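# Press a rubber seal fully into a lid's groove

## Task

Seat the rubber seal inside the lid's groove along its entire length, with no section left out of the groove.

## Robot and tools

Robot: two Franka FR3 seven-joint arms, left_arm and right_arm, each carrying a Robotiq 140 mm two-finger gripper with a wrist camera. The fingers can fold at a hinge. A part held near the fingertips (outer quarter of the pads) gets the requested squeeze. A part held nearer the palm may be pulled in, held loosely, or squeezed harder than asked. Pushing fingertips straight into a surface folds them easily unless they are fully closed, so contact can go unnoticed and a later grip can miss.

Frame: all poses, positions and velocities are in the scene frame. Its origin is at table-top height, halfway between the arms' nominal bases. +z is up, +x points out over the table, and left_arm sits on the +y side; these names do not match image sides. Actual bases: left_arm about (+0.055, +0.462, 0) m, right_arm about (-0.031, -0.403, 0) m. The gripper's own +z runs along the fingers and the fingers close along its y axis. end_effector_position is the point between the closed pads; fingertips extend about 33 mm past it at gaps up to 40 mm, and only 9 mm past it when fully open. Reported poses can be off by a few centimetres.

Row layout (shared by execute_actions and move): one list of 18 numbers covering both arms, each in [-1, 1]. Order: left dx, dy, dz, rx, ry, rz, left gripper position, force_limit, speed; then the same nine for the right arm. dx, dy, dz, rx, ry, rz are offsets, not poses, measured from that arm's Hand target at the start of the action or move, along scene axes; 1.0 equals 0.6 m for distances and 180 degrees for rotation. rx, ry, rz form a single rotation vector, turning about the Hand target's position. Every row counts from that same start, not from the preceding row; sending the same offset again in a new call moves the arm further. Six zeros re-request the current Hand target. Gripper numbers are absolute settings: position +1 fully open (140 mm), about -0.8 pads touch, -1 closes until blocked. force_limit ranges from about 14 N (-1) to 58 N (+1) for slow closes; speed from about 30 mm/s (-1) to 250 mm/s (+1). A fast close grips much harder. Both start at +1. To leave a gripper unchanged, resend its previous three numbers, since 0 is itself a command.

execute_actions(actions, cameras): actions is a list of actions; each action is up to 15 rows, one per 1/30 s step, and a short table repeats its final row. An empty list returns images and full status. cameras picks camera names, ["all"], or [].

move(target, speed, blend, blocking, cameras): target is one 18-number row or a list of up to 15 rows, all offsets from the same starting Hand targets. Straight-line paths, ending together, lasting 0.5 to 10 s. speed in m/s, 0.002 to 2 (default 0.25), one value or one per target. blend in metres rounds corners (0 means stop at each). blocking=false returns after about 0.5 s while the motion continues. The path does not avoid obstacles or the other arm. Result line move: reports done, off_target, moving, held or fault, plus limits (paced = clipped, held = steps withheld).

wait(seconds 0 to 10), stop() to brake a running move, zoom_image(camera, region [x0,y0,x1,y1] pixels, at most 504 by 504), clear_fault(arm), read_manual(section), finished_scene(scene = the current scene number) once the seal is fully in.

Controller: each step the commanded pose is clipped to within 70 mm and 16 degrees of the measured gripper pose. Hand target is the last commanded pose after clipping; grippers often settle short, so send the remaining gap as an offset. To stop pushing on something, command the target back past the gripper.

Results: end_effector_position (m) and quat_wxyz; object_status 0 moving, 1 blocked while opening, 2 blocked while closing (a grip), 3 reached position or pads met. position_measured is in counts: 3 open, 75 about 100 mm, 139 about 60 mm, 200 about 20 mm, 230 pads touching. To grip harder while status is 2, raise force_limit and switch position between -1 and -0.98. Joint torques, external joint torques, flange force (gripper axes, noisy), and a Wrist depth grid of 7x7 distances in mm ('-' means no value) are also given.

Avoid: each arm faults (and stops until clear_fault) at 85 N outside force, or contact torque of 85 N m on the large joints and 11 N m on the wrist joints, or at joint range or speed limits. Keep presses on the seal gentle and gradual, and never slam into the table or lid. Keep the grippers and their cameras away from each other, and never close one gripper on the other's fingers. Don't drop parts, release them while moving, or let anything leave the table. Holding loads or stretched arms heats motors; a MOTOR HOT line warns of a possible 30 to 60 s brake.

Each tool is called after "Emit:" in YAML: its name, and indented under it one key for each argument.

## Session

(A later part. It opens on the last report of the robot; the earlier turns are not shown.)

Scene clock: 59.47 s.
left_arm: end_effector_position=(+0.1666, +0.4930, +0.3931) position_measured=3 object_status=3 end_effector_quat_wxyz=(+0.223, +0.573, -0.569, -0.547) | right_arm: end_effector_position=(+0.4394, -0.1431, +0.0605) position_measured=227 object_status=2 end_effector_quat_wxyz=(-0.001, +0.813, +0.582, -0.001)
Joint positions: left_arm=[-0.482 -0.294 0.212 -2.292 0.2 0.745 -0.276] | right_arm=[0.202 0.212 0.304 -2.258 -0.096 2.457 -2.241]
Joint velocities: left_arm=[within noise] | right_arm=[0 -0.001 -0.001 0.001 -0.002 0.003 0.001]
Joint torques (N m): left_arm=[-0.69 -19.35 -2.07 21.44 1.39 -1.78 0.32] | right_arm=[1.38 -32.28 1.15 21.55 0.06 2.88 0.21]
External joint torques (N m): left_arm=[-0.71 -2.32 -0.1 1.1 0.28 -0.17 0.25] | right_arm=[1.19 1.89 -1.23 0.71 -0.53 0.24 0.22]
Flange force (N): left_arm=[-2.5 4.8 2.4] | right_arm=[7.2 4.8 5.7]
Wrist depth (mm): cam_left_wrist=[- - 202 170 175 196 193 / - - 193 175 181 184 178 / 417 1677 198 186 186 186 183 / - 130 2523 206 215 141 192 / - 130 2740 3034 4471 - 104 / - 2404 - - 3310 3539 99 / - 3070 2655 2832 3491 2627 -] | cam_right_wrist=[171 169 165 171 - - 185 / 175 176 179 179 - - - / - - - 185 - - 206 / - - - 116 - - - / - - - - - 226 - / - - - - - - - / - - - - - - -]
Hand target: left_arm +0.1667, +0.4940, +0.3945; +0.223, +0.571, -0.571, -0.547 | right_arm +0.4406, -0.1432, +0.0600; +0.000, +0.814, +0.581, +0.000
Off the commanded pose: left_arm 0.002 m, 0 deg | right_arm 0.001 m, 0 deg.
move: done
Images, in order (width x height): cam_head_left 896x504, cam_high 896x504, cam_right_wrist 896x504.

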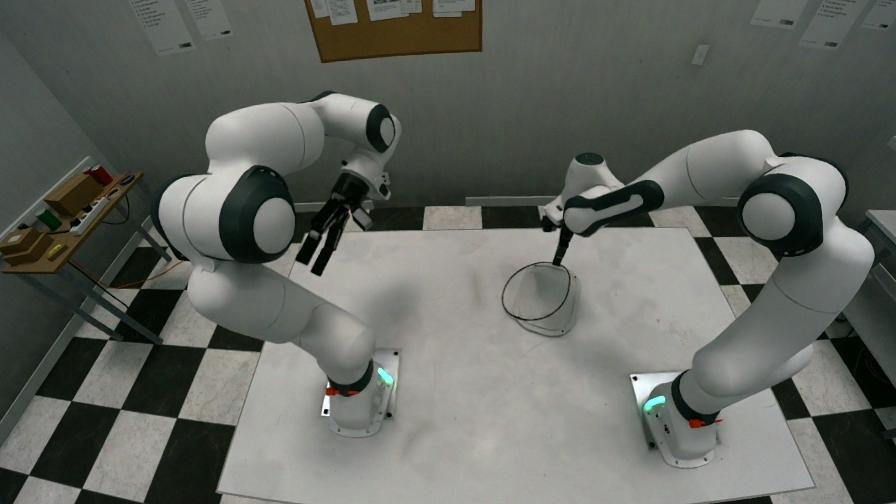

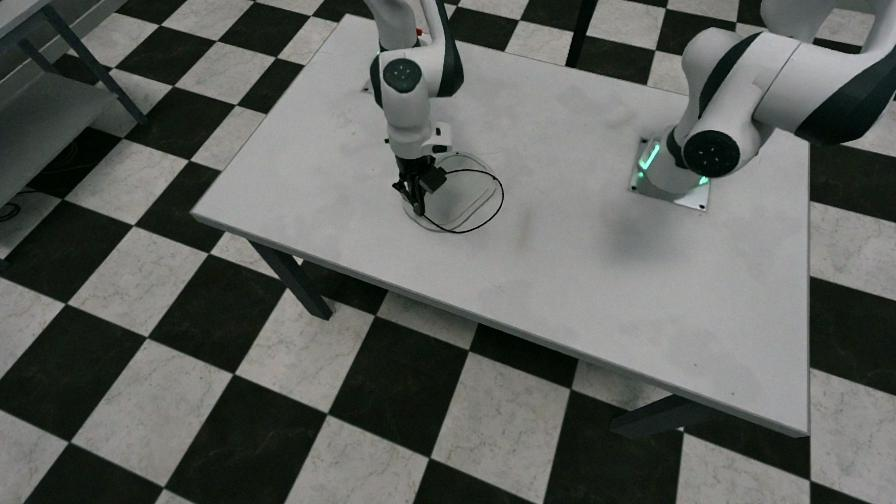

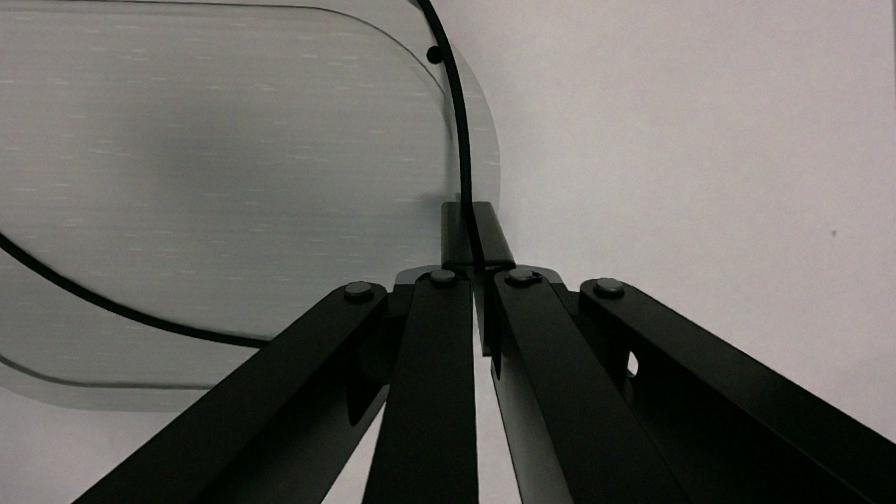

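Emit:
move:
  target:
    - [0,0,0,0,0,0,1,1,1, -0.00667,0.0025,-0.025,0,0,0,-1,-0.5,-0.5]
    - [0,0,0,0,0,0,1,1,1, -0.00667,0.0025,-0.0375,0,0,0,-1,-0.5,-0.5]
  speed: [0.1,0.05]
  blend: [0.002,0]
  cameras: ["cam_right_wrist"]

Scene clock: 66.37 s.
left_arm: end_effector_position=(+0.1666, +0.4930, +0.3931) position_measured=3 object_status=3 end_effector_quat_wxyz=(+0.223, +0.573, -0.569, -0.547) | right_arm: end_effector_position=(+0.4355, -0.1410, +0.0397) position_measured=227 object_status=2 end_effector_quat_wxyz=(-0.001, +0.812, +0.583, -0.001)
Joint positions: left_arm=[-0.482 -0.294 0.212 -2.292 0.2 0.745 -0.276] | right_arm=[0.216 0.251 0.294 -2.272 -0.119 2.506 -2.221]
Joint velocities: left_arm=[within noise] | right_arm=[0.002 0 -0.001 0 0 0.004 0.006]
Joint torques (N m): left_arm=[-0.7 -19.31 -2.08 21.49 1.41 -1.77 0.32] | right_arm=[1.01 -31.47 0.9 19.86 -0.12 3.54 0.26]
External joint torques (N m): left_arm=[-0.67 -2.37 -0.05 1.2 0.3 -0.16 0.25] | right_arm=[1 3.13 -1.63 -0.19 -0.67 0.91 0.26]
Flange force (N): left_arm=[-2.7 4.9 2.2] | right_arm=[6.3 4.1 11.0]
Wrist depth (mm): cam_left_wrist=[383 433 203 170 178 2216 - / - - 186 176 181 183 179 / - 1734 196 186 186 186 183 / - 130 2740 210 3108 133 192 / - 130 - 3108 3398 132 104 / - 2600 2800 - 2600 - 99 / - 2160 - - 2863 - -] | cam_right_wrist=[- - 148 154 - - - / - - 160 162 - - - / - - 168 167 - - - / - - 177 115 - - - / - - 91 - - - - / - - - - - - - / - - - - - - -]
Hand target: left_arm +0.1667, +0.4940, +0.3945; +0.223, +0.571, -0.571, -0.547 | right_arm +0.4366, -0.1417, +0.0375; +0.000, +0.814, +0.581, +0.000
Off the commanded pose: left_arm 0.002 m, 0 deg | right_arm 0.003 m, 0 deg.
move: done
Images, in order (width x height): cam_right_wrist 896x504.

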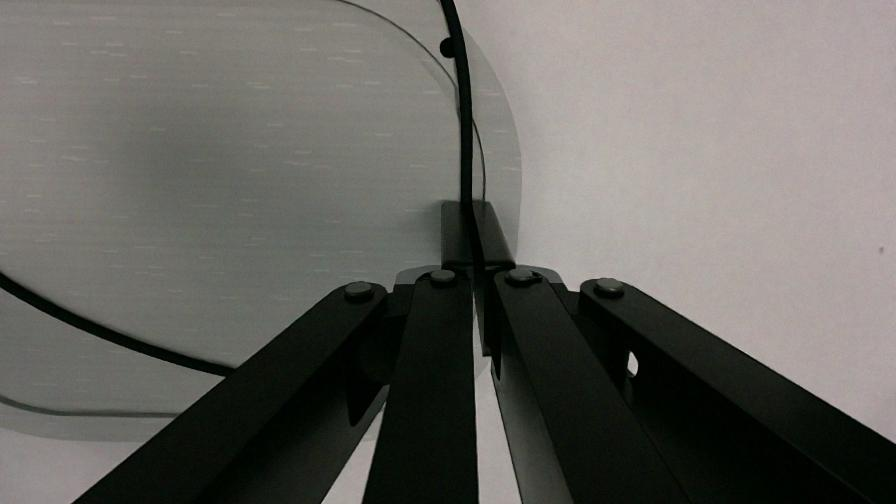

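Emit:
move:
  target:
    - [0,0,0,0,0,0,1,1,1, 0,0,0.01,0,0,0,-1,-0.5,-0.5]
    - [0,0,0,0,0,0,1,1,1, 0.00633,-0.00217,0.01,0,0,0,-1,-0.5,-0.5]
    - [0,0,0,0,0,0,1,1,1, 0.00633,-0.00217,0,0,0,0,-1,-0.5,-0.5]
    - [0,0,0,0,0,0,1,1,1, 0.00633,-0.00217,0,0,0,0,-0.6,-0.5,-0.5]
    - [0,0,0,0,0,0,1,1,1, 0.00633,-0.00217,0.04,0,0,0,-0.6,-0.5,-0.5]
    - [0,0,0,0,0,0,1,1,1, 0.00633,-0.00217,0.0417,0,0,0,-1,-0.5,0]
  speed: [0.06,0.06,0.05,0.05,0.1,0.1]
  blend: [0.002,0.002,0,0,0,0]
  cameras: ["cam_right_wrist"]

Scene clock: 72.80 s.
left_arm: end_effector_position=(+0.1666, +0.4930, +0.3931) position_measured=3 object_status=3 end_effector_quat_wxyz=(+0.223, +0.573, -0.569, -0.547) | right_arm: end_effector_position=(+0.4407, -0.1435, +0.0617) position_measured=233 object_status=3 end_effector_quat_wxyz=(+0.001, +0.815, +0.579, +0.000)
Joint positions: left_arm=[-0.482 -0.294 0.212 -2.292 0.2 0.745 -0.276] | right_arm=[0.209 0.21 0.297 -2.257 -0.101 2.457 -2.23]
Joint torques (N m): left_arm=[-0.68 -19.35 -2.09 21.44 1.39 -1.77 0.31] | right_arm=[0.67 -33.63 1.79 21.42 0.9 2.38 -0.45]
External joint torques (N m): left_arm=[-0.68 -2.35 -0.09 1.08 0.28 -0.17 0.24] | right_arm=[0.67 0.43 -0.34 0.64 0.31 -0.25 -0.45]
Flange force (N): left_arm=[-2.5 4.8 2.5] | right_arm=[2.4 2.6 -0.3]
Wrist depth (mm): cam_left_wrist=[- - 203 171 176 203 191 / 394 - 187 175 181 183 178 / - 534 200 186 186 186 183 / - 130 2711 207 - 133 193 / - 130 2360 2382 - 132 104 / - 2296 2711 - - - 99 / - 2160 2450 - 2548 2711 -] | cam_right_wrist=[- 170 - 172 - - - / - - - 181 - - - / - - - - - - - / - 200 - 115 212 - - / - 206 - - - - - / - - - - - - - / - - - - - - -]
Hand target: left_arm +0.1667, +0.4940, +0.3945; +0.223, +0.571, -0.571, -0.547 | right_arm +0.4404, -0.1430, +0.0625; +0.000, +0.814, +0.581, +0.000
Off the commanded pose: left_arm 0.002 m, 0 deg | right_arm 0.001 m, 0 deg.
move: done
Images, in order (width x height): cam_right_wrist 896x504.

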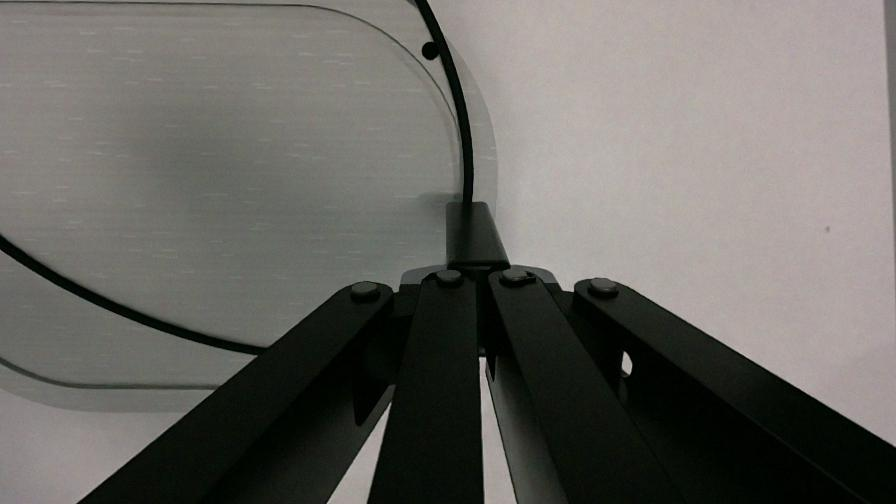

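Emit:
move:
  target:
    - [0,0,0,0,0,0,1,1,1, 0,0,-0.033,0,0,0,-1,-0.5,0]
    - [0,0,0,0,0,0,1,1,1, 0,0,-0.0475,0,0,0,-1,-0.5,0]
  speed: [0.12,0.05]
  blend: [0.002,0]
  cameras: ["cam_right_wrist"]

Scene clock: 74.73 s.
left_arm: end_effector_position=(+0.1666, +0.4930, +0.3931) position_measured=3 object_status=3 end_effector_quat_wxyz=(+0.223, +0.573, -0.569, -0.547) | right_arm: end_effector_position=(+0.4443, -0.1426, +0.0420) position_measured=233 object_status=3 end_effector_quat_wxyz=(+0.002, +0.813, +0.582, +0.005)
Joint positions: left_arm=[-0.482 -0.294 0.212 -2.292 0.2 0.745 -0.276] | right_arm=[0.214 0.255 0.287 -2.26 -0.124 2.511 -2.222]
Joint velocities: left_arm=[within noise] | right_arm=[0.001 0.001 -0.001 -0.001 -0.001 0.004 0.003]
Joint torques (N m): left_arm=[-0.7 -19.38 -2.07 21.48 1.4 -1.78 0.32] | right_arm=[2.16 -26.28 1.65 17.71 0.16 3.42 0.28]
External joint torques (N m): left_arm=[-0.66 -2.37 -0.01 1.1 0.3 -0.17 0.24] | right_arm=[2.23 8.74 -0.8 -2.47 -0.41 0.77 0.28]
Flange force (N): left_arm=[-2.6 4.8 2.5] | right_arm=[11.8 6.0 22.9]
Wrist depth (mm): cam_left_wrist=[- 432 204 170 175 214 - / 384 - 192 176 182 184 179 / 434 2124 199 186 186 186 183 / 473 130 2627 207 - 133 192 / - 130 2929 2963 - 124 104 / - 2360 2863 3693 3146 - 99 / - - - 3353 3353 2124 -] | cam_right_wrist=[- 152 - - - - - / - 160 162 158 - - - / - - - - - - - / - - - 111 - - - / - - - - - - 210 / - - - - - - - / - - - - - - -]
Hand target: left_arm +0.1667, +0.4940, +0.3945; +0.223, +0.571, -0.571, -0.547 | right_arm +0.4404, -0.1430, +0.0340; +0.000, +0.814, +0.581, +0.000
Off the commanded pose: left_arm 0.002 m, 0 deg | right_arm 0.009 m, 1 deg.
move: off_target (right_arm)
Images, in order (width x height): cam_right_wrist 896x504.

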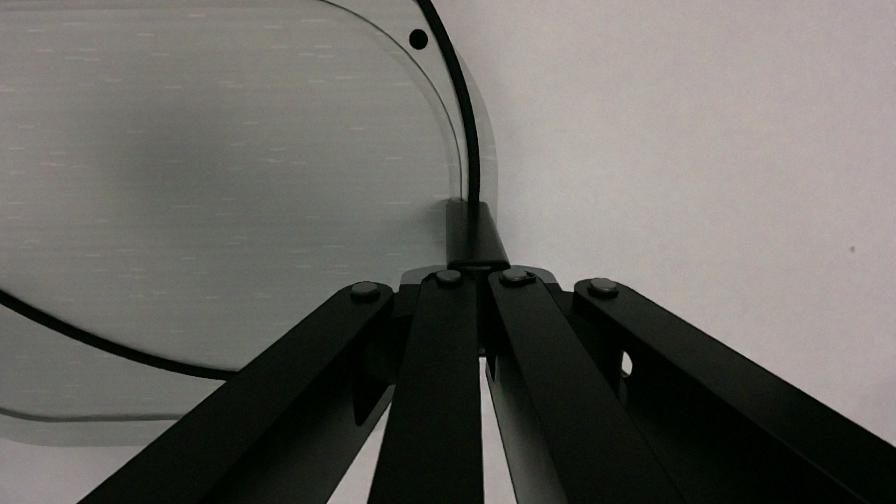

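Emit:
move:
  target:
    - [0,0,0,0,0,0,1,1,1, 0,0,0.025,0,0,0,-1,-0.5,0]
    - [0,0,0,0,0,0,1,1,1, 0.0315,-0.00783,0.025,0,0,0,-1,-0.5,0]
    - [0,0,0,0,0,0,1,1,1, 0.0315,-0.00783,0.00783,0,0,0,-1,-0.5,0]
    - [0,0,0,0,0,0,1,1,1, 0.01367,-0.003,0.00783,0,0,0,-1,-0.5,0]
    - [0,0,0,0,0,0,1,1,1, 0.01367,-0.003,0.02,0,0,0,-1,-0.5,0]
    - [0,0,0,0,0,0,1,1,1, -0.006,0.00383,0.02,0,0,0,-1,-0.5,0]
    - [0,0,0,0,0,0,1,1,1, -0.006,0.00383,0.0025,0,0,0,-1,-0.5,0]
  speed: [0.1,0.12,0.08,0.05,0.08,0.1,0.05]
  blend: [0.003,0.003,0,0,0.002,0.002,0]
  cameras: ["cam_right_wrist"]

Scene clock: 81.70 s.
left_arm: end_effector_position=(+0.1666, +0.4930, +0.3931) position_measured=3 object_status=3 end_effector_quat_wxyz=(+0.223, +0.573, -0.569, -0.547) | right_arm: end_effector_position=(+0.4372, -0.1406, +0.0386) position_measured=233 object_status=3 end_effector_quat_wxyz=(+0.000, +0.813, +0.583, +0.000)
Joint positions: left_arm=[-0.482 -0.294 0.212 -2.292 0.2 0.745 -0.276] | right_arm=[0.22 0.255 0.289 -2.269 -0.122 2.51 -2.218]
Joint velocities: left_arm=[within noise] | right_arm=[0.001 0 -0.001 0 0 0.001 0.006]
Joint torques (N m): left_arm=[-0.68 -19.34 -2.06 21.46 1.39 -1.78 0.32] | right_arm=[1.6 -31.01 1.41 19.14 0.22 3.51 0.21]
External joint torques (N m): left_arm=[-0.65 -2.38 -0.04 1.14 0.28 -0.17 0.24] | right_arm=[1.52 3.85 -1.19 -0.87 -0.33 0.89 0.21]
Flange force (N): left_arm=[-2.6 4.9 2.4] | right_arm=[6.1 2.8 12.2]
Wrist depth (mm): cam_left_wrist=[- 484 238 171 175 205 194 / - - 187 176 181 184 179 / - - 199 187 186 186 183 / 434 130 2655 203 - 132 192 / - 130 3641 2800 - 132 104 / - 2548 - - 3353 3921 99 / - 2275 2655 - - - -] | cam_right_wrist=[- - - 156 - - - / - 158 160 - 173 - 176 / - 164 166 166 - - - / - - - 127 - - - / - - - - - 201 - / - - - - - - - / - - - - - - -]
Hand target: left_arm +0.1667, +0.4940, +0.3945; +0.223, +0.571, -0.571, -0.547 | right_arm +0.4368, -0.1407, +0.0355; +0.000, +0.814, +0.581, +0.000
Off the commanded pose: left_arm 0.002 m, 0 deg | right_arm 0.003 m, 0 deg.
move: done
Images, in order (width x height): cam_right_wrist 896x504.

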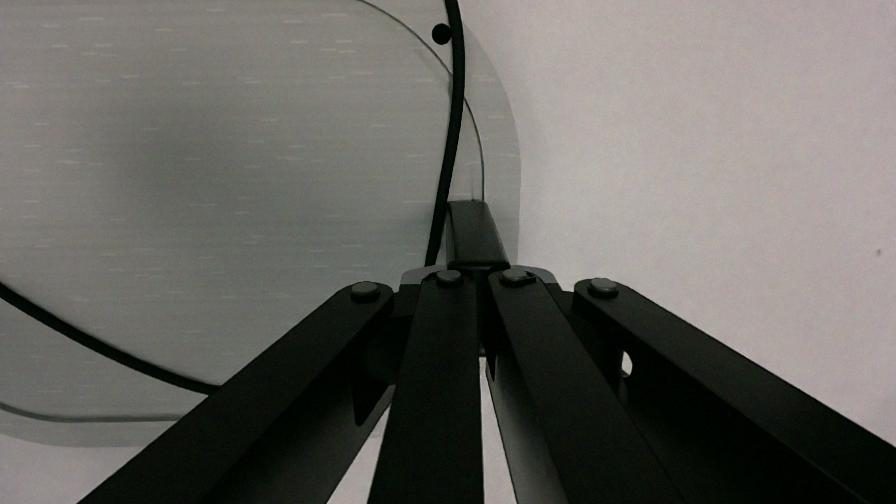

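Emit:
move:
  target:
    - [0,0,0,0,0,0,1,1,1, 0,0,0.0325,0,0,0,-1,-0.5,0]
    - [0,0,0,0,0,0,1,1,1, -0.01833,0.00667,0.0325,0,0,0,-0.55,-0.5,0]
    - [0,0,0,0,0,0,1,1,1, -0.01833,0.00667,0.00483,0,0,0,-0.55,-0.5,0]
    - [0,0,0,0,0,0,1,1,1, -0.01833,0.00667,0.00483,0,0,0,-1,-0.5,-0.5]
    - [0,0,0,0,0,0,1,1,1, -0.01833,0.00667,0.02,0,0,0,-1,-0.5,-0.5]
  speed: [0.1,0.12,0.08,0.06,0.06]
  blend: [0.003,0,0,0,0]
  cameras: ["cam_right_wrist"]

Scene clock: 89.10 s.
left_arm: end_effector_position=(+0.1666, +0.4930, +0.3931) position_measured=3 object_status=3 end_effector_quat_wxyz=(+0.223, +0.573, -0.569, -0.547) | right_arm: end_effector_position=(+0.4273, -0.1373, +0.0472) position_measured=232 object_status=3 end_effector_quat_wxyz=(+0.001, +0.814, +0.581, +0.001)
Joint positions: left_arm=[-0.482 -0.294 0.212 -2.292 0.2 0.745 -0.276] | right_arm=[0.228 0.218 0.297 -2.295 -0.111 2.504 -2.205]
Joint velocities: left_arm=[within noise] | right_arm=[0 0 0.001 0 0 -0.006 0.001]
Joint torques (N m): left_arm=[-0.69 -19.33 -2.04 21.46 1.4 -1.8 0.32] | right_arm=[1 -33.24 1.97 20.37 0.91 2.32 -0.2]
External joint torques (N m): left_arm=[-0.66 -2.27 -0.02 1.1 0.29 -0.18 0.24] | right_arm=[0.97 0.55 -0.26 0.13 0.34 -0.33 -0.2]
Flange force (N): left_arm=[-2.6 4.7 2.2] | right_arm=[2.1 1.0 0.3]
Wrist depth (mm): cam_left_wrist=[- - 237 171 177 2141 1860 / 388 510 187 176 181 183 178 / 414 591 200 187 185 186 183 / - 130 2548 207 213 133 192 / - 120 3310 2740 3267 132 104 / - 2360 2711 3070 - - 99 / - - - 2711 - - -] | cam_right_wrist=[156 157 - 161 - - - / - - 168 - - - - / - 172 - 174 - - - / 180 - - 118 - - - / - - - - - - - / - - - - - - - / - - - - - - -]
Hand target: left_arm +0.1667, +0.4940, +0.3945; +0.223, +0.571, -0.571, -0.547 | right_arm +0.4258, -0.1367, +0.0475; +0.000, +0.814, +0.581, +0.000
Off the commanded pose: left_arm 0.002 m, 0 deg | right_arm 0.002 m, 0 deg.
move: done
Images, in order (width x height): cam_right_wrist 896x504.

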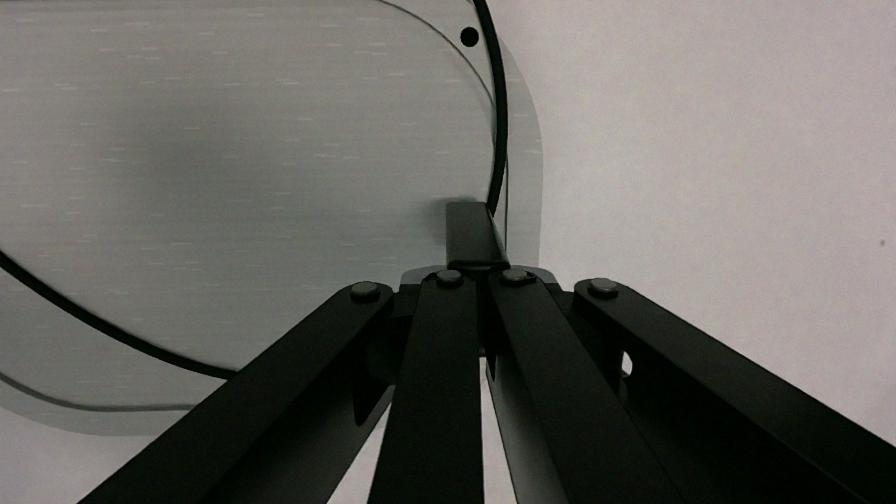

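Emit:
move:
  target:
    - [0,0,0,0,0,0,1,1,1, 0.015,-0.00517,0.01,0,0,0,-0.55,-0.5,0]
    - [0,0,0,0,0,0,1,1,1, 0.015,-0.00517,-0.01517,0,0,0,-0.55,-0.5,0]
    - [0,0,0,0,0,0,1,1,1, 0.015,-0.00517,-0.01517,0,0,0,-1,-0.5,-0.5]
    - [0,0,0,0,0,0,1,1,1, 0.015,-0.00517,-0.005,0,0,0,-1,-0.5,-0.5]
  speed: [0.1,0.08,0.06,0.06]
  blend: [0,0,0,0]
  cameras: ["cam_right_wrist"]

Scene clock: 93.13 s.
left_arm: end_effector_position=(+0.1666, +0.4930, +0.3931) position_measured=3 object_status=3 end_effector_quat_wxyz=(+0.223, +0.573, -0.569, -0.547) | right_arm: end_effector_position=(+0.4350, -0.1398, +0.0438) position_measured=227 object_status=2 end_effector_quat_wxyz=(+0.001, +0.814, +0.581, +0.001)
Joint positions: left_arm=[-0.482 -0.294 0.212 -2.292 0.2 0.745 -0.276] | right_arm=[0.22 0.24 0.293 -2.275 -0.118 2.503 -2.212]
Joint velocities: left_arm=[within noise] | right_arm=[0 0 0 0.001 -0.001 -0.005 -0.001]
Joint torques (N m): left_arm=[-0.68 -19.32 -2.06 21.45 1.39 -1.78 0.31] | right_arm=[0.89 -33.96 1.72 20.78 0.62 2.41 -0.2]
External joint torques (N m): left_arm=[-0.64 -2.28 -0.01 1.07 0.29 -0.17 0.23] | right_arm=[0.85 0.41 -0.71 0.63 0.06 -0.22 -0.2]
Flange force (N): left_arm=[-2.5 4.6 2.4] | right_arm=[3.2 2.4 0.7]
Wrist depth (mm): cam_left_wrist=[- - 202 171 178 2141 - / 391 506 186 175 181 184 179 / - 602 196 187 186 186 183 / - 130 2600 211 2963 124 192 / - 130 2929 2929 - - 104 / - 105 - - - - 99 / - 2178 - 2682 - - -] | cam_right_wrist=[- 153 - 157 - - - / - 159 162 163 - - - / 169 - - - - - - / - - 179 115 - - - / - - - - - - - / - - - - - - - / - - - - - - -]
Hand target: left_arm +0.1667, +0.4940, +0.3945; +0.223, +0.571, -0.571, -0.547 | right_arm +0.4348, -0.1398, +0.0445; +0.000, +0.814, +0.581, +0.000
Off the commanded pose: left_arm 0.002 m, 0 deg | right_arm 0.001 m, 0 deg.
move: done
Images, in order (width x height): cam_right_wrist 896x504.

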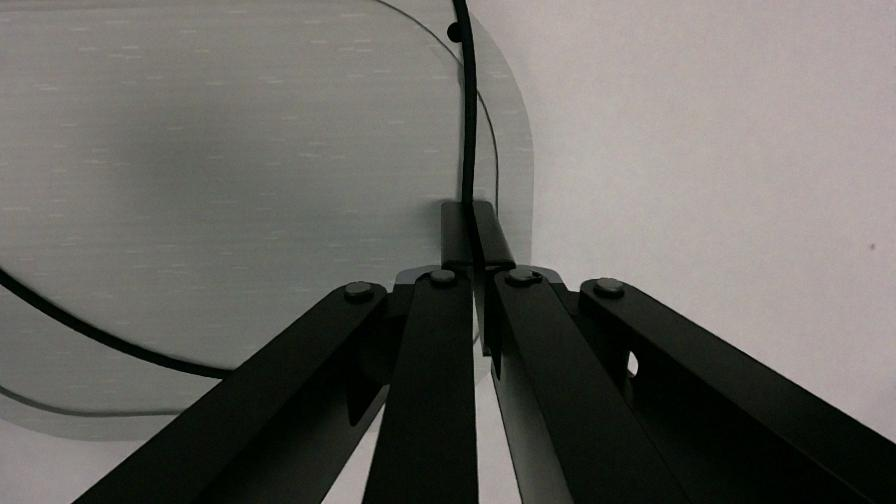

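Emit:
move:
  target:
    - [0,0,0,0,0,0,1,1,1, 0.0128,-0.0042,0,0,0,0,-1,-0.5,-0.5]
    - [0,0,0,0,0,0,1,1,1, 0.0128,-0.0042,-0.0117,0,0,0,-1,-0.5,-0.5]
  speed: [0.06,0.05]
  blend: [0.0,0]
  cameras: ["cam_right_wrist"]

Emit:
zoom_image:
  camera: "cam_right_wrist"
  region: [380, 60, 560, 220]

Scene clock: 95.73 s.
left_arm: end_effector_position=(+0.1666, +0.4930, +0.3931) position_measured=3 object_status=3 end_effector_quat_wxyz=(+0.223, +0.573, -0.569, -0.547) | right_arm: end_effector_position=(+0.4411, -0.1415, +0.0388) position_measured=227 object_status=2 end_effector_quat_wxyz=(-0.001, +0.815, +0.579, -0.001)
Joint positions: left_arm=[-0.482 -0.294 0.212 -2.292 0.2 0.745 -0.276] | right_arm=[0.213 0.264 0.292 -2.255 -0.122 2.502 -2.214]
Joint torques (N m): left_arm=[-0.71 -19.35 -2.06 21.45 1.4 -1.78 0.32] | right_arm=[0.45 -32.24 0.8 20.37 -0.27 3.4 -0.2]
External joint torques (N m): left_arm=[-0.73 -2.31 -0.08 1.09 0.28 -0.17 0.25] | right_arm=[0.43 3 -1.86 0.2 -0.83 0.77 -0.2]
Flange force (N): left_arm=[-2.5 4.8 2.4] | right_arm=[5.8 6.0 10.0]
Wrist depth (mm): cam_left_wrist=[387 433 203 171 175 214 193 / 410 452 186 175 181 184 178 / 448 552 198 186 186 186 183 / 474 130 2832 211 213 133 192 / - 120 - 2832 - 132 104 / - 2296 2474 2963 - - 99 / - 1745 - - 2863 3310 -] | cam_right_wrist=[- - 154 155 163 - - / - 158 158 157 - - - / - 166 166 166 - - - / - 174 - 127 - - - / - - - - - - - / - - - - - - - / - - - - - - -]
Hand target: left_arm +0.1667, +0.4940, +0.3945; +0.223, +0.571, -0.571, -0.547 | right_arm +0.4425, -0.1423, +0.0375; +0.000, +0.814, +0.581, +0.000
Off the commanded pose: left_arm 0.002 m, 0 deg | right_arm 0.002 m, 0 deg.
move: done
Images, in order (width x height): cam_right_wrist 896x504.

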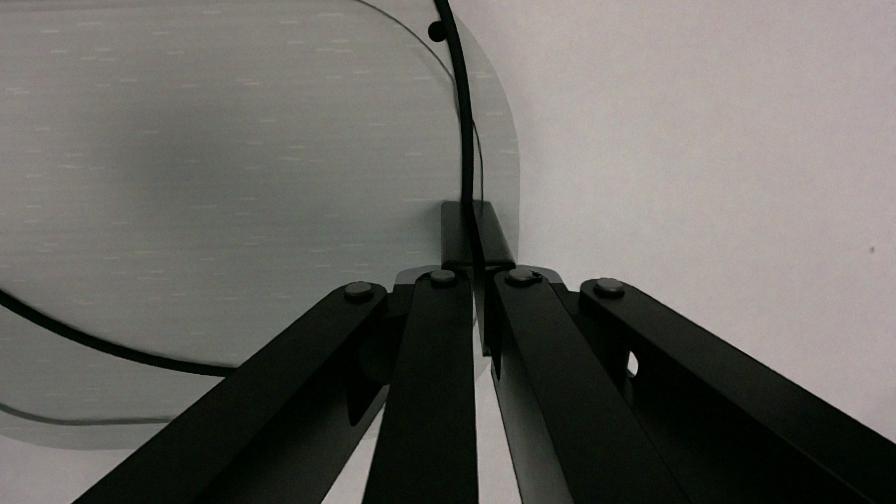

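Scaled by 2.800 from the camera's 896x504 image, which has a finer 1280x720 frame.

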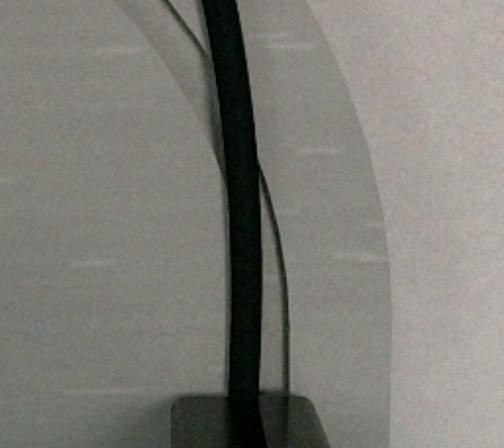

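Emit:
move:
  target:
    - [0,0,0,0,0,0,1,1,1, 0,0,0.0067,0,0,0,-1,-0.5,-0.5]
    - [0,0,0,0,0,0,1,1,1, 0.0035,-0.0012,0.0067,0,0,0,-1,-0.5,-0.5]
    - [0,0,0,0,0,0,1,1,1, 0.0035,-0.0012,-0.0017,0,0,0,-1,-0.5,-0.5]
  speed: [0.06,0.06,0.04]
  blend: [0.001,0.0,0]
  cameras: ["cam_right_wrist"]

Emit:
zoom_image:
  camera: "cam_right_wrist"
  region: [380, 60, 560, 220]

Scene clock: 99.30 s.
left_arm: end_effector_position=(+0.1666, +0.4930, +0.3931) position_measured=3 object_status=3 end_effector_quat_wxyz=(+0.223, +0.573, -0.569, -0.547) | right_arm: end_effector_position=(+0.4437, -0.1416, +0.0387) position_measured=227 object_status=2 end_effector_quat_wxyz=(-0.001, +0.815, +0.579, +0.000)
Joint positions: left_arm=[-0.482 -0.294 0.212 -2.292 0.2 0.745 -0.276] | right_arm=[0.211 0.268 0.291 -2.25 -0.125 2.503 -2.215]
Joint torques (N m): left_arm=[-0.69 -19.34 -2.07 21.47 1.4 -1.79 0.31] | right_arm=[0.24 -31.85 0.75 20.03 -0.29 3.2 -0.26]
External joint torques (N m): left_arm=[-0.66 -2.35 -0.04 1.13 0.29 -0.18 0.23] | right_arm=[0.26 3.33 -1.9 -0.04 -0.85 0.58 -0.26]
Flange force (N): left_arm=[-2.6 4.8 2.4] | right_arm=[5.7 6.3 10.3]
Wrist depth (mm): cam_left_wrist=[- 465 248 171 174 205 1916 / 436 484 194 175 181 183 179 / 430 1991 198 186 185 186 183 / 442 130 2655 206 3539 133 192 / - 120 2896 2998 4633 124 104 / - 2360 - - 3748 3491 99 / - 2296 2255 - 2360 2627 -] | cam_right_wrist=[- 152 151 150 - - - / - 159 - - - - 174 / - - - - - - - / - - - 115 189 - 195 / - - - - - - - / - - - - - - - / - - - - - - -]
Hand target: left_arm +0.1667, +0.4940, +0.3945; +0.223, +0.571, -0.571, -0.547 | right_arm +0.4446, -0.1430, +0.0365; +0.000, +0.814, +0.581, +0.000
Off the commanded pose: left_arm 0.002 m, 0 deg | right_arm 0.003 m, 0 deg.
move: done
Images, in order (width x height): cam_right_wrist 896x504.

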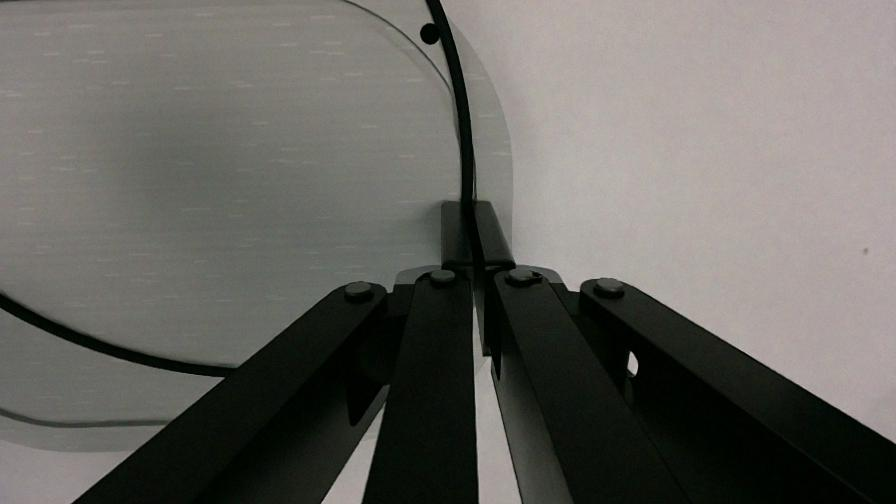

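Scaled by 2.800 from the camera's 896x504 image, which has a finer 1280x720 frame.

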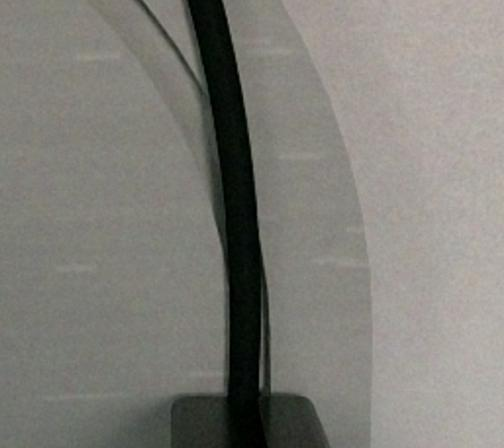

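Emit:
move:
  target:
    - [0,0,0,0,0,0,1,1,1, 0,0,0,0,0,0,-0.66,-0.5,-0.5]
    - [0,0,0,0,0,0,1,1,1, 0,0,0.0192,0,0,0,-0.66,-0.5,-0.5]
    - [0,0,0,0,0,0,1,1,1, -0.00233,0.00267,0.0192,0,0,0,-1,-0.5,0]
    - [0,0,0,0,0,0,1,1,1, -0.00233,0.00267,-0.0012,0,0,0,-1,-0.5,0]
  speed: [0.06,0.06,0.06,0.05]
  blend: [0,0,0,0]
  cameras: ["cam_right_wrist"]

Emit:
zoom_image:
  camera: "cam_right_wrist"
  region: [380, 60, 560, 220]

Scene clock: 103.23 s.
left_arm: end_effector_position=(+0.1666, +0.4930, +0.3931) position_measured=3 object_status=3 end_effector_quat_wxyz=(+0.223, +0.573, -0.569, -0.547) | right_arm: end_effector_position=(+0.4457, -0.1426, +0.0418) position_measured=233 object_status=3 end_effector_quat_wxyz=(+0.001, +0.814, +0.581, +0.002)
Joint positions: left_arm=[-0.482 -0.294 0.212 -2.292 0.2 0.745 -0.276] | right_arm=[0.208 0.262 0.292 -2.25 -0.128 2.501 -2.219]
Joint velocities: left_arm=[within noise] | right_arm=[0 0 0 0 -0.005 0.003 -0.001]
Joint torques (N m): left_arm=[-0.67 -19.29 -2.08 21.45 1.39 -1.79 0.32] | right_arm=[2.46 -27.89 2.39 18.55 0.22 3.72 0.2]
External joint torques (N m): left_arm=[-0.67 -2.2 -0.08 1.08 0.27 -0.17 0.24] | right_arm=[2.46 7.32 -0.25 -1.76 -0.35 1.05 0.2]
Flange force (N): left_arm=[-2.4 4.6 2.1] | right_arm=[11.1 4.9 19.8]
Wrist depth (mm): cam_left_wrist=[388 - 231 170 178 207 195 / - - 186 175 181 183 178 / - 1666 200 187 185 186 183 / - 130 2682 206 2998 142 193 / - 120 2998 2998 3398 132 104 / - 2474 - - - - 99 / - - - 2963 2655 - -] | cam_right_wrist=[- - 155 157 - - 167 / - 159 161 165 - - - / - - 166 167 - - - / - 179 - 126 - - - / - 186 - - - - 213 / - - - - - - - / - - - - - - -]
Hand target: left_arm +0.1667, +0.4940, +0.3945; +0.223, +0.571, -0.571, -0.547 | right_arm +0.4432, -0.1414, +0.0358; +0.000, +0.814, +0.581, +0.000
Off the commanded pose: left_arm 0.002 m, 0 deg | right_arm 0.007 m, 0 deg.
move: off_target (right_arm)
Images, in order (width x height): cam_right_wrist 896x504.

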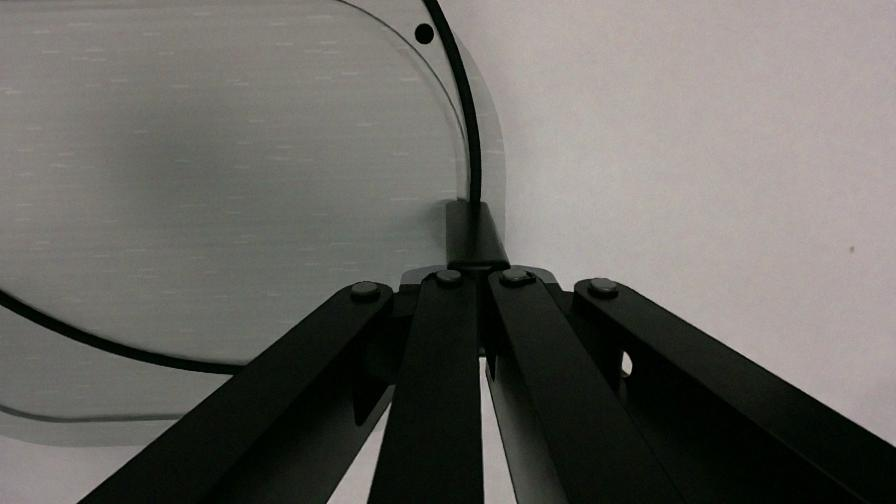

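Scaled by 2.800 from the camera's 896x504 image, which has a finer 1280x720 frame.

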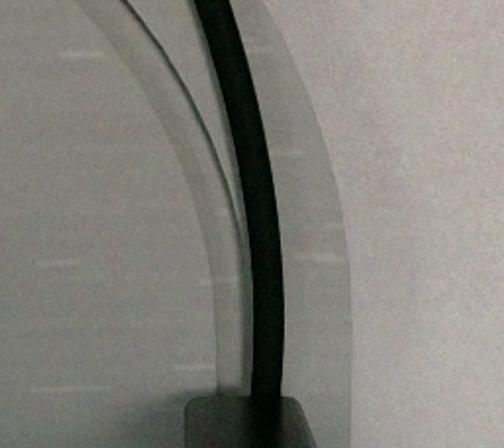

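Emit:
move:
  target:
    - [0,0,0,0,0,0,1,1,1, 0,0,0.0187,0,0,0,-1,-0.5,0]
    - [0,0,0,0,0,0,1,1,1, 0.01183,-0.00467,0.0187,0,0,0,-1,-0.5,0]
    - [0,0,0,0,0,0,1,1,1, 0.01183,-0.00467,0.0062,0,0,0,-1,-0.5,0]
    - [0,0,0,0,0,0,1,1,1, -0.0015,0,0.0045,0,0,0,-1,-0.5,0]
    - [0,0,0,0,0,0,1,1,1, -0.0015,0,-0.0005,0,0,0,-1,-0.5,0]
  speed: [0.08,0.08,0.06,0.04,0.05]
  blend: [0.002,0,0,0.001,0]
  cameras: ["cam_right_wrist"]

Emit:
zoom_image:
  camera: "cam_right_wrist"
  region: [380, 60, 560, 220]

Scene clock: 107.40 s.
left_arm: end_effector_position=(+0.1666, +0.4930, +0.3931) position_measured=3 object_status=3 end_effector_quat_wxyz=(+0.223, +0.573, -0.569, -0.547) | right_arm: end_effector_position=(+0.4474, -0.1416, +0.0418) position_measured=233 object_status=3 end_effector_quat_wxyz=(+0.001, +0.814, +0.581, +0.005)
Joint positions: left_arm=[-0.482 -0.294 0.212 -2.292 0.2 0.745 -0.276] | right_arm=[0.207 0.264 0.293 -2.249 -0.129 2.507 -2.219]
Joint velocities: left_arm=[within noise] | right_arm=[0.002 -0.001 -0.002 -0.001 -0.001 0.003 0.005]
Joint torques (N m): left_arm=[-0.68 -19.37 -2.05 21.46 1.4 -1.78 0.32] | right_arm=[2.85 -29.07 2.58 17.02 0.3 3.11 0.24]
External joint torques (N m): left_arm=[-0.69 -2.39 -0.07 1.16 0.29 -0.17 0.24] | right_arm=[2.94 6.24 0 -3.27 -0.27 0.45 0.24]
Flange force (N): left_arm=[-2.6 4.9 2.4] | right_arm=[6.2 -0.6 16.5]
Wrist depth (mm): cam_left_wrist=[- 513 235 171 176 2124 - / 386 486 193 175 181 184 179 / 406 578 199 186 186 186 183 / 434 130 2770 206 3185 133 192 / - 120 - 3693 - 124 104 / - 2235 - - - 3226 99 / - - 2548 - - - -] | cam_right_wrist=[151 153 - - - 170 - / - 159 - 165 - - - / 166 - - - - - - / 173 175 177 112 - - - / - - - - - - - / - - - - - - - / - - - - - - -]
Hand target: left_arm +0.1667, +0.4940, +0.3945; +0.223, +0.571, -0.571, -0.547 | right_arm +0.4423, -0.1414, +0.0355; +0.000, +0.814, +0.581, +0.000
Off the commanded pose: left_arm 0.002 m, 0 deg | right_arm 0.008 m, 1 deg.
move: off_target (right_arm)
Images, in order (width x height): cam_right_wrist 896x504.

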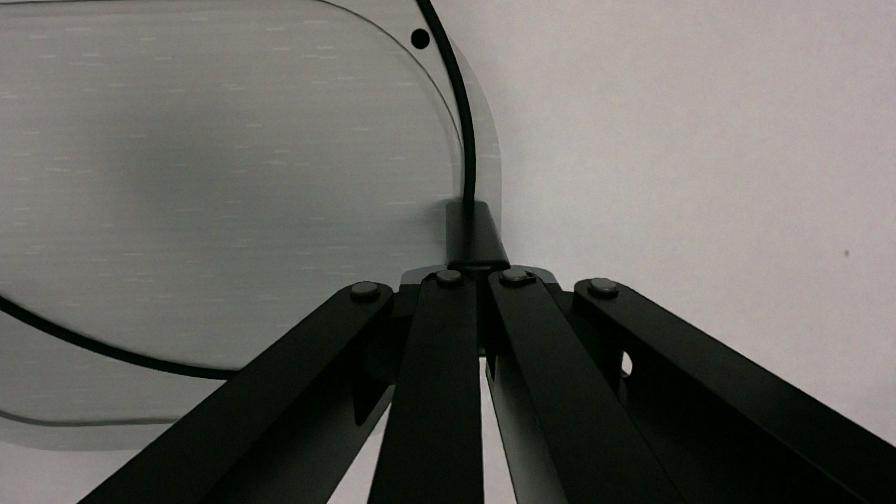

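Scaled by 2.800 from the camera's 896x504 image, which has a finer 1280x720 frame.

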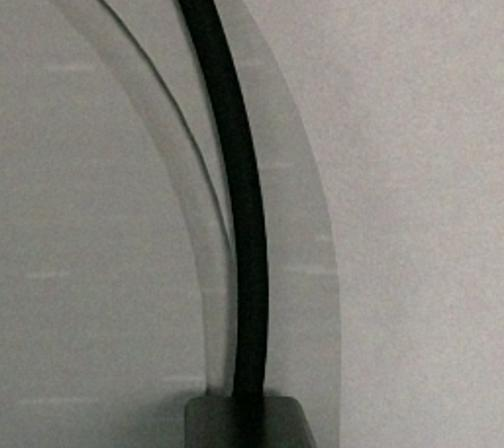

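Emit:
move:
  target:
    - [0,0,0,0,0,0,1,1,1, 0,0,0.03,0,0,0,-1,-0.5,0]
    - [0,0,0,0,0,0,1,1,1, -0.21,-0.015,0.38,0,0,0,-1,-0.5,0]
    - [0,0,0,0,0,0,1,1,1, -0.21,-0.015,0.38,0,0,0,1,-0.5,1]
  speed: [0.1,0.3,0.1]
  blend: [0.01,0,0]
  cameras: ["cam_right_wrist"]

Scene clock: 113.57 s.
left_arm: end_effector_position=(+0.1666, +0.4930, +0.3931) position_measured=3 object_status=3 end_effector_quat_wxyz=(+0.223, +0.573, -0.569, -0.547) | right_arm: end_effector_position=(+0.3177, -0.1504, +0.2637) position_measured=3 object_status=0 end_effector_quat_wxyz=(+0.002, +0.815, +0.579, +0.001)
Joint positions: left_arm=[-0.482 -0.294 0.212 -2.292 0.2 0.745 -0.276] | right_arm=[0.282 -0.411 0.314 -2.361 0.131 1.968 -2.287]
Joint torques (N m): left_arm=[-0.69 -19.33 -2.06 21.45 1.4 -1.8 0.3] | right_arm=[1.42 -16.61 -5.03 24.27 0.82 2.38 -0.42]
External joint torques (N m): left_arm=[-0.76 -2.28 -0.15 1.1 0.28 -0.18 0.23] | right_arm=[1.34 0.01 -1.11 -0.46 -0.05 -0.24 -0.42]
Flange force (N): left_arm=[-2.3 4.8 2.2] | right_arm=[-3.0 -0.7 0.0]
Wrist depth (mm): cam_left_wrist=[383 - 236 171 176 215 2072 / 390 542 194 176 181 184 178 / - - 199 186 186 186 183 / - 130 2474 206 226 133 192 / - 120 3748 2963 3641 132 104 / - 2404 - - 3108 - 99 / - 2404 - - - - -] | cam_right_wrist=[- - - - - - 1208 / - - - - 373 - 1117 / - - - - - - 1276 / - 129 - - 444 128 1367 / - 110 - - - 120 95 / - 468 - - - - - / - 447 513 - - - -]
Hand target: left_arm +0.1667, +0.4940, +0.3945; +0.223, +0.571, -0.571, -0.547 | right_arm +0.3163, -0.1504, +0.2635; +0.000, +0.814, +0.581, +0.000
Off the commanded pose: left_arm 0.002 m, 0 deg | right_arm 0.001 m, 0 deg.
move: done; blend cut to 0.009 m at target 1
Images, in order (width x height): cam_right_wrist 896x504.

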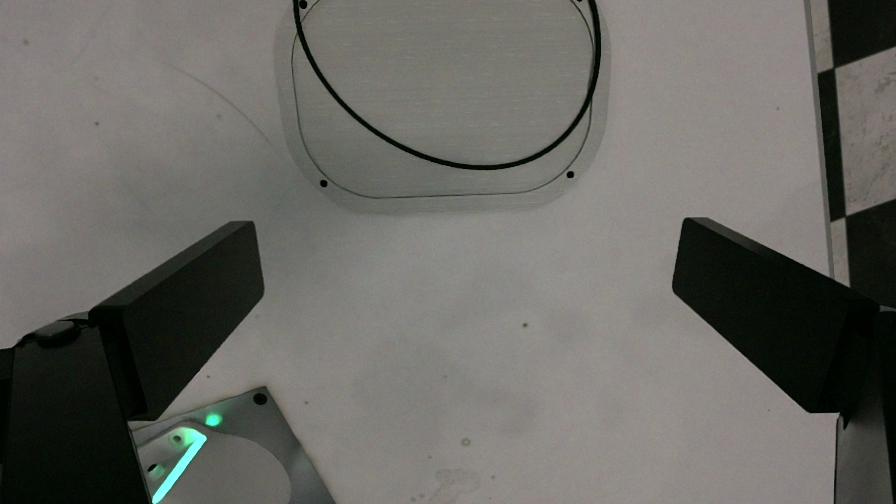

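Emit:
move:
  target:
    - [0,0,0,0,0,0,1,1,1, 0.235,0.076,-0.2,0,0,0,-0.5,-0.5,0]
    - [0,0,0,0,0,0,1,1,1, 0.235,0.076,-0.345,0,0,0,-0.5,-0.5,0]
  speed: [0.25,0.15]
  blend: [0.02,0]
  cameras: ["cam_right_wrist"]

Scene clock: 120.83 s.
left_arm: end_effector_position=(+0.1666, +0.4930, +0.3931) position_measured=3 object_status=3 end_effector_quat_wxyz=(+0.223, +0.573, -0.569, -0.547) | right_arm: end_effector_position=(+0.4560, -0.1047, +0.0566) position_measured=192 object_status=3 end_effector_quat_wxyz=(-0.001, +0.813, +0.583, -0.001)
Joint positions: left_arm=[-0.482 -0.294 0.212 -2.292 0.2 0.745 -0.276] | right_arm=[0.268 0.305 0.287 -2.134 -0.125 2.421 -2.18]
Joint velocities: left_arm=[within noise] | right_arm=[-0.001 0.001 0 0.001 0 0.003 0.006]
Joint torques (N m): left_arm=[-0.71 -19.34 -2.04 21.43 1.39 -1.78 0.31] | right_arm=[1.46 -36.28 1.82 21.81 0.09 2.83 0.25]
External joint torques (N m): left_arm=[-0.73 -2.34 -0.07 1.11 0.28 -0.17 0.23] | right_arm=[1.51 1.31 -1.21 0.65 -0.52 0.2 0.25]
Flange force (N): left_arm=[-2.4 4.8 2.4] | right_arm=[6.7 3.1 4.3]
Wrist depth (mm): cam_left_wrist=[379 479 237 170 175 202 2007 / 405 545 195 175 181 184 178 / 425 1734 199 187 186 186 183 / - 130 2711 207 - 133 193 / - 130 4045 2896 - 124 104 / - 2404 - - - - 99 / - 2124 2523 2427 - 3070 -] | cam_right_wrist=[- - - - - - - / 173 174 175 - - - - / 183 - - 182 - - - / - - 195 141 - - - / 204 - - - 94 82 - / - - - 221 - - - / - - - - - - -]
Hand target: left_arm +0.1667, +0.4940, +0.3945; +0.223, +0.571, -0.571, -0.547 | right_arm +0.4573, -0.1048, +0.0565; +0.000, +0.814, +0.581, +0.000
Off the commanded pose: left_arm 0.002 m, 0 deg | right_arm 0.001 m, 0 deg.
move: done
Images, in order (width x height): cam_right_wrist 896x504.

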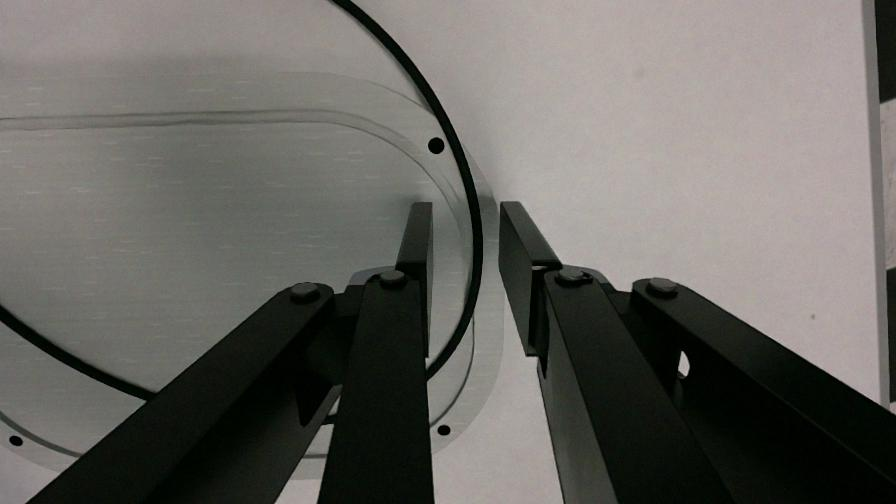

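Emit:
move:
  target:
    - [0,0,0,0,0,0,1,1,1, 0,0,-0.0302,0,0,0,-0.5,-0.5,-0.5]
    - [0,0,-0.0302,0,0,0,-1,-0.5,-0.5]
  speed: [0.05,0.05]
  cameras: ["cam_right_wrist"]


Emit:
move:
  target:
    - [0,0,0,0,0,0,1,1,1,0,0,-0.0302,0,0,0,-0.5,-0.5,-0.5]
    - [0,0,0,0,0,0,1,1,1,0,0,-0.0302,0,0,0,-1,-0.5,-0.5]
  speed: [0.05,0.05]
  cameras: ["cam_right_wrist"]

Scene clock: 126.77 s.
left_arm: end_effector_position=(+0.1666, +0.4930, +0.3931) position_measured=3 object_status=3 end_effector_quat_wxyz=(+0.223, +0.573, -0.569, -0.547) | right_arm: end_effector_position=(+0.4572, -0.1042, +0.0394) position_measured=227 object_status=2 end_effector_quat_wxyz=(-0.001, +0.813, +0.582, +0.000)
Joint positions: left_arm=[-0.482 -0.294 0.212 -2.292 0.2 0.745 -0.276] | right_arm=[0.28 0.339 0.273 -2.137 -0.14 2.46 -2.169]
Joint torques (N m): left_arm=[-0.7 -19.32 -2.08 21.44 1.4 -1.78 0.32] | right_arm=[1.9 -36.7 2.07 20.65 0.26 2.86 0.17]
External joint torques (N m): left_arm=[-0.73 -2.25 -0.11 1.08 0.29 -0.17 0.24] | right_arm=[1.94 1.59 -1.16 -0.03 -0.33 0.23 0.17]
Flange force (N): left_arm=[-2.4 4.7 2.2] | right_arm=[5.4 1.3 5.3]
Wrist depth (mm): cam_left_wrist=[377 431 204 171 175 195 193 / - 436 187 175 181 184 178 / - - 196 187 185 187 183 / - 130 2574 206 3185 133 192 / - 130 2929 2740 3589 123 104 / - 104 2770 3070 3034 - 99 / - - 2523 2427 3146 - -] | cam_right_wrist=[159 - - - - 167 - / 160 157 157 - - 172 - / 163 - - 168 - - - / - 177 - 115 193 - - / - - - - - - - / - - - - - - - / - - - - - - -]
Hand target: left_arm +0.1667, +0.4940, +0.3945; +0.223, +0.571, -0.571, -0.547 | right_arm +0.4573, -0.1048, +0.0383; +0.000, +0.814, +0.581, +0.000
Off the commanded pose: left_arm 0.002 m, 0 deg | right_arm 0.001 m, 0 deg.
move: done
Images, in order (width x height): cam_right_wrist 896x504.

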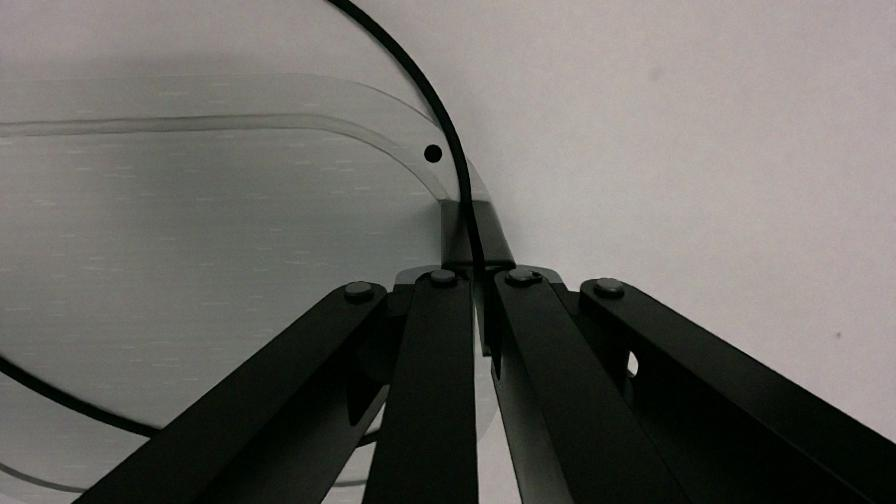

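Emit:
move:
  target:
    - [0,0,0,0,0,0,1,1,1,0,0,0.07,0,0,0,-1,-0.5,-0.5]
    - [0,0,0,0,0,0,1,1,1,-0.0295,-0.0868,0.07,0,0,0,-1,-0.5,-0.5]
    - [0,0,0,0,0,0,1,1,1,-0.0227,-0.0618,0.03,0,0,0,-1,-0.5,-0.5]
    - [0,0,0,0,0,0,1,1,1,-0.0227,-0.0618,0.0002,0,0,0,-1,-0.5,-0.5]
  speed: [0.12,0.12,0.12,0.05]
  blend: [0.01,0.01,0.005,0]
  cameras: ["cam_right_wrist","cam_high"]

Scene clock: 130.43 s.
left_arm: end_effector_position=(+0.1666, +0.4930, +0.3931) position_measured=3 object_status=3 end_effector_quat_wxyz=(+0.223, +0.573, -0.569, -0.547) | right_arm: end_effector_position=(+0.4421, -0.1420, +0.0392) position_measured=227 object_status=2 end_effector_quat_wxyz=(-0.001, +0.813, +0.582, -0.002)
Joint positions: left_arm=[-0.482 -0.294 0.212 -2.292 0.2 0.745 -0.276] | right_arm=[0.225 0.264 0.278 -2.251 -0.116 2.499 -2.228]
Joint velocities: left_arm=[within noise] | right_arm=[0 0.002 -0.002 0 0 0.008 0.004]
Joint torques (N m): left_arm=[-0.69 -19.34 -2.07 21.45 1.39 -1.78 0.32] | right_arm=[1.35 -32.74 1.27 20.62 -0.05 3.21 0.22]
External joint torques (N m): left_arm=[-0.67 -2.3 -0.04 1.09 0.28 -0.17 0.25] | right_arm=[1.44 2.53 -1.18 0.51 -0.61 0.6 0.23]
Flange force (N): left_arm=[-2.5 4.7 2.4] | right_arm=[7.7 4.5 8.5]
Wrist depth (mm): cam_left_wrist=[- 483 202 170 178 2124 - / - 474 187 175 181 184 178 / 442 - 199 186 185 186 183 / 472 130 2600 206 3310 133 192 / - 130 3185 3185 3861 3070 104 / - 2360 2450 - - - 99 / - - - 2863 - - -] | cam_right_wrist=[- 151 - 150 - - - / 156 157 157 163 - - - / - 165 167 166 - 181 - / - - - 126 - - - / - - - - - - - / - - - - - - - / - - - - - - -]
Hand target: left_arm +0.1667, +0.4940, +0.3945; +0.223, +0.571, -0.571, -0.547 | right_arm +0.4437, -0.1419, +0.0385; +0.000, +0.814, +0.581, +0.000
Off the commanded pose: left_arm 0.002 m, 0 deg | right_arm 0.002 m, 0 deg.
move: done
Images, in order (width x height): cam_high 896x504, cam_right_wrist 896x504.

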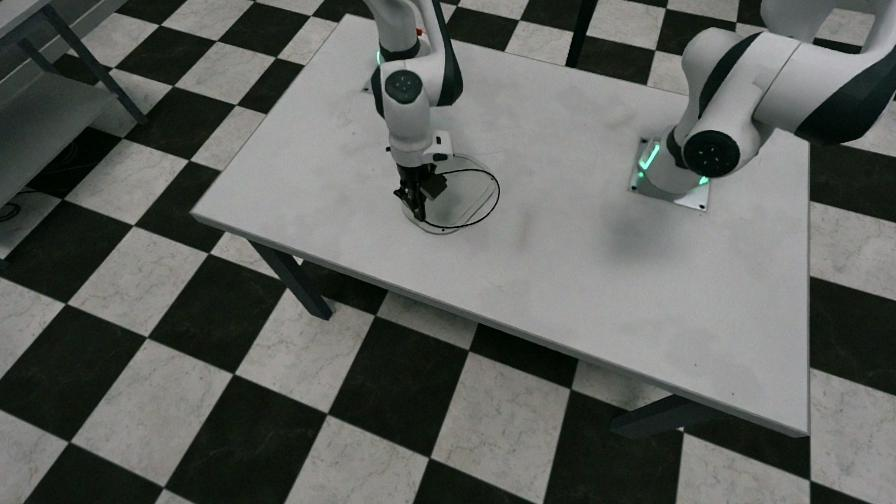

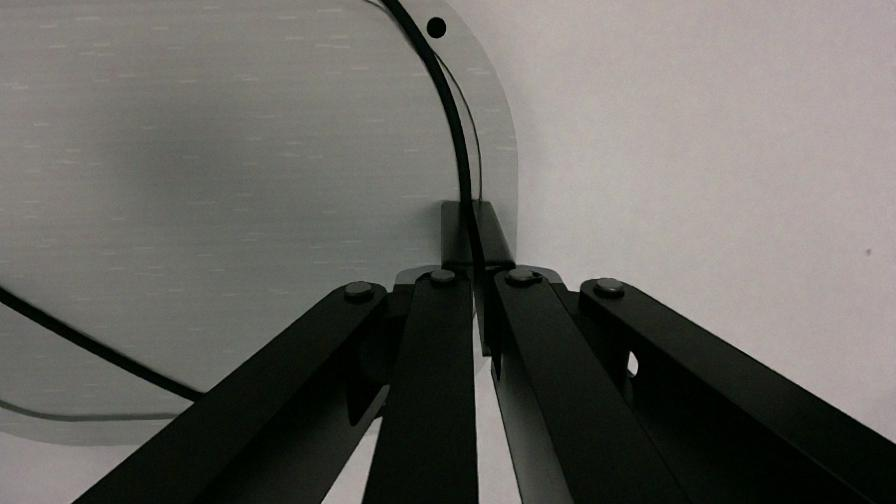

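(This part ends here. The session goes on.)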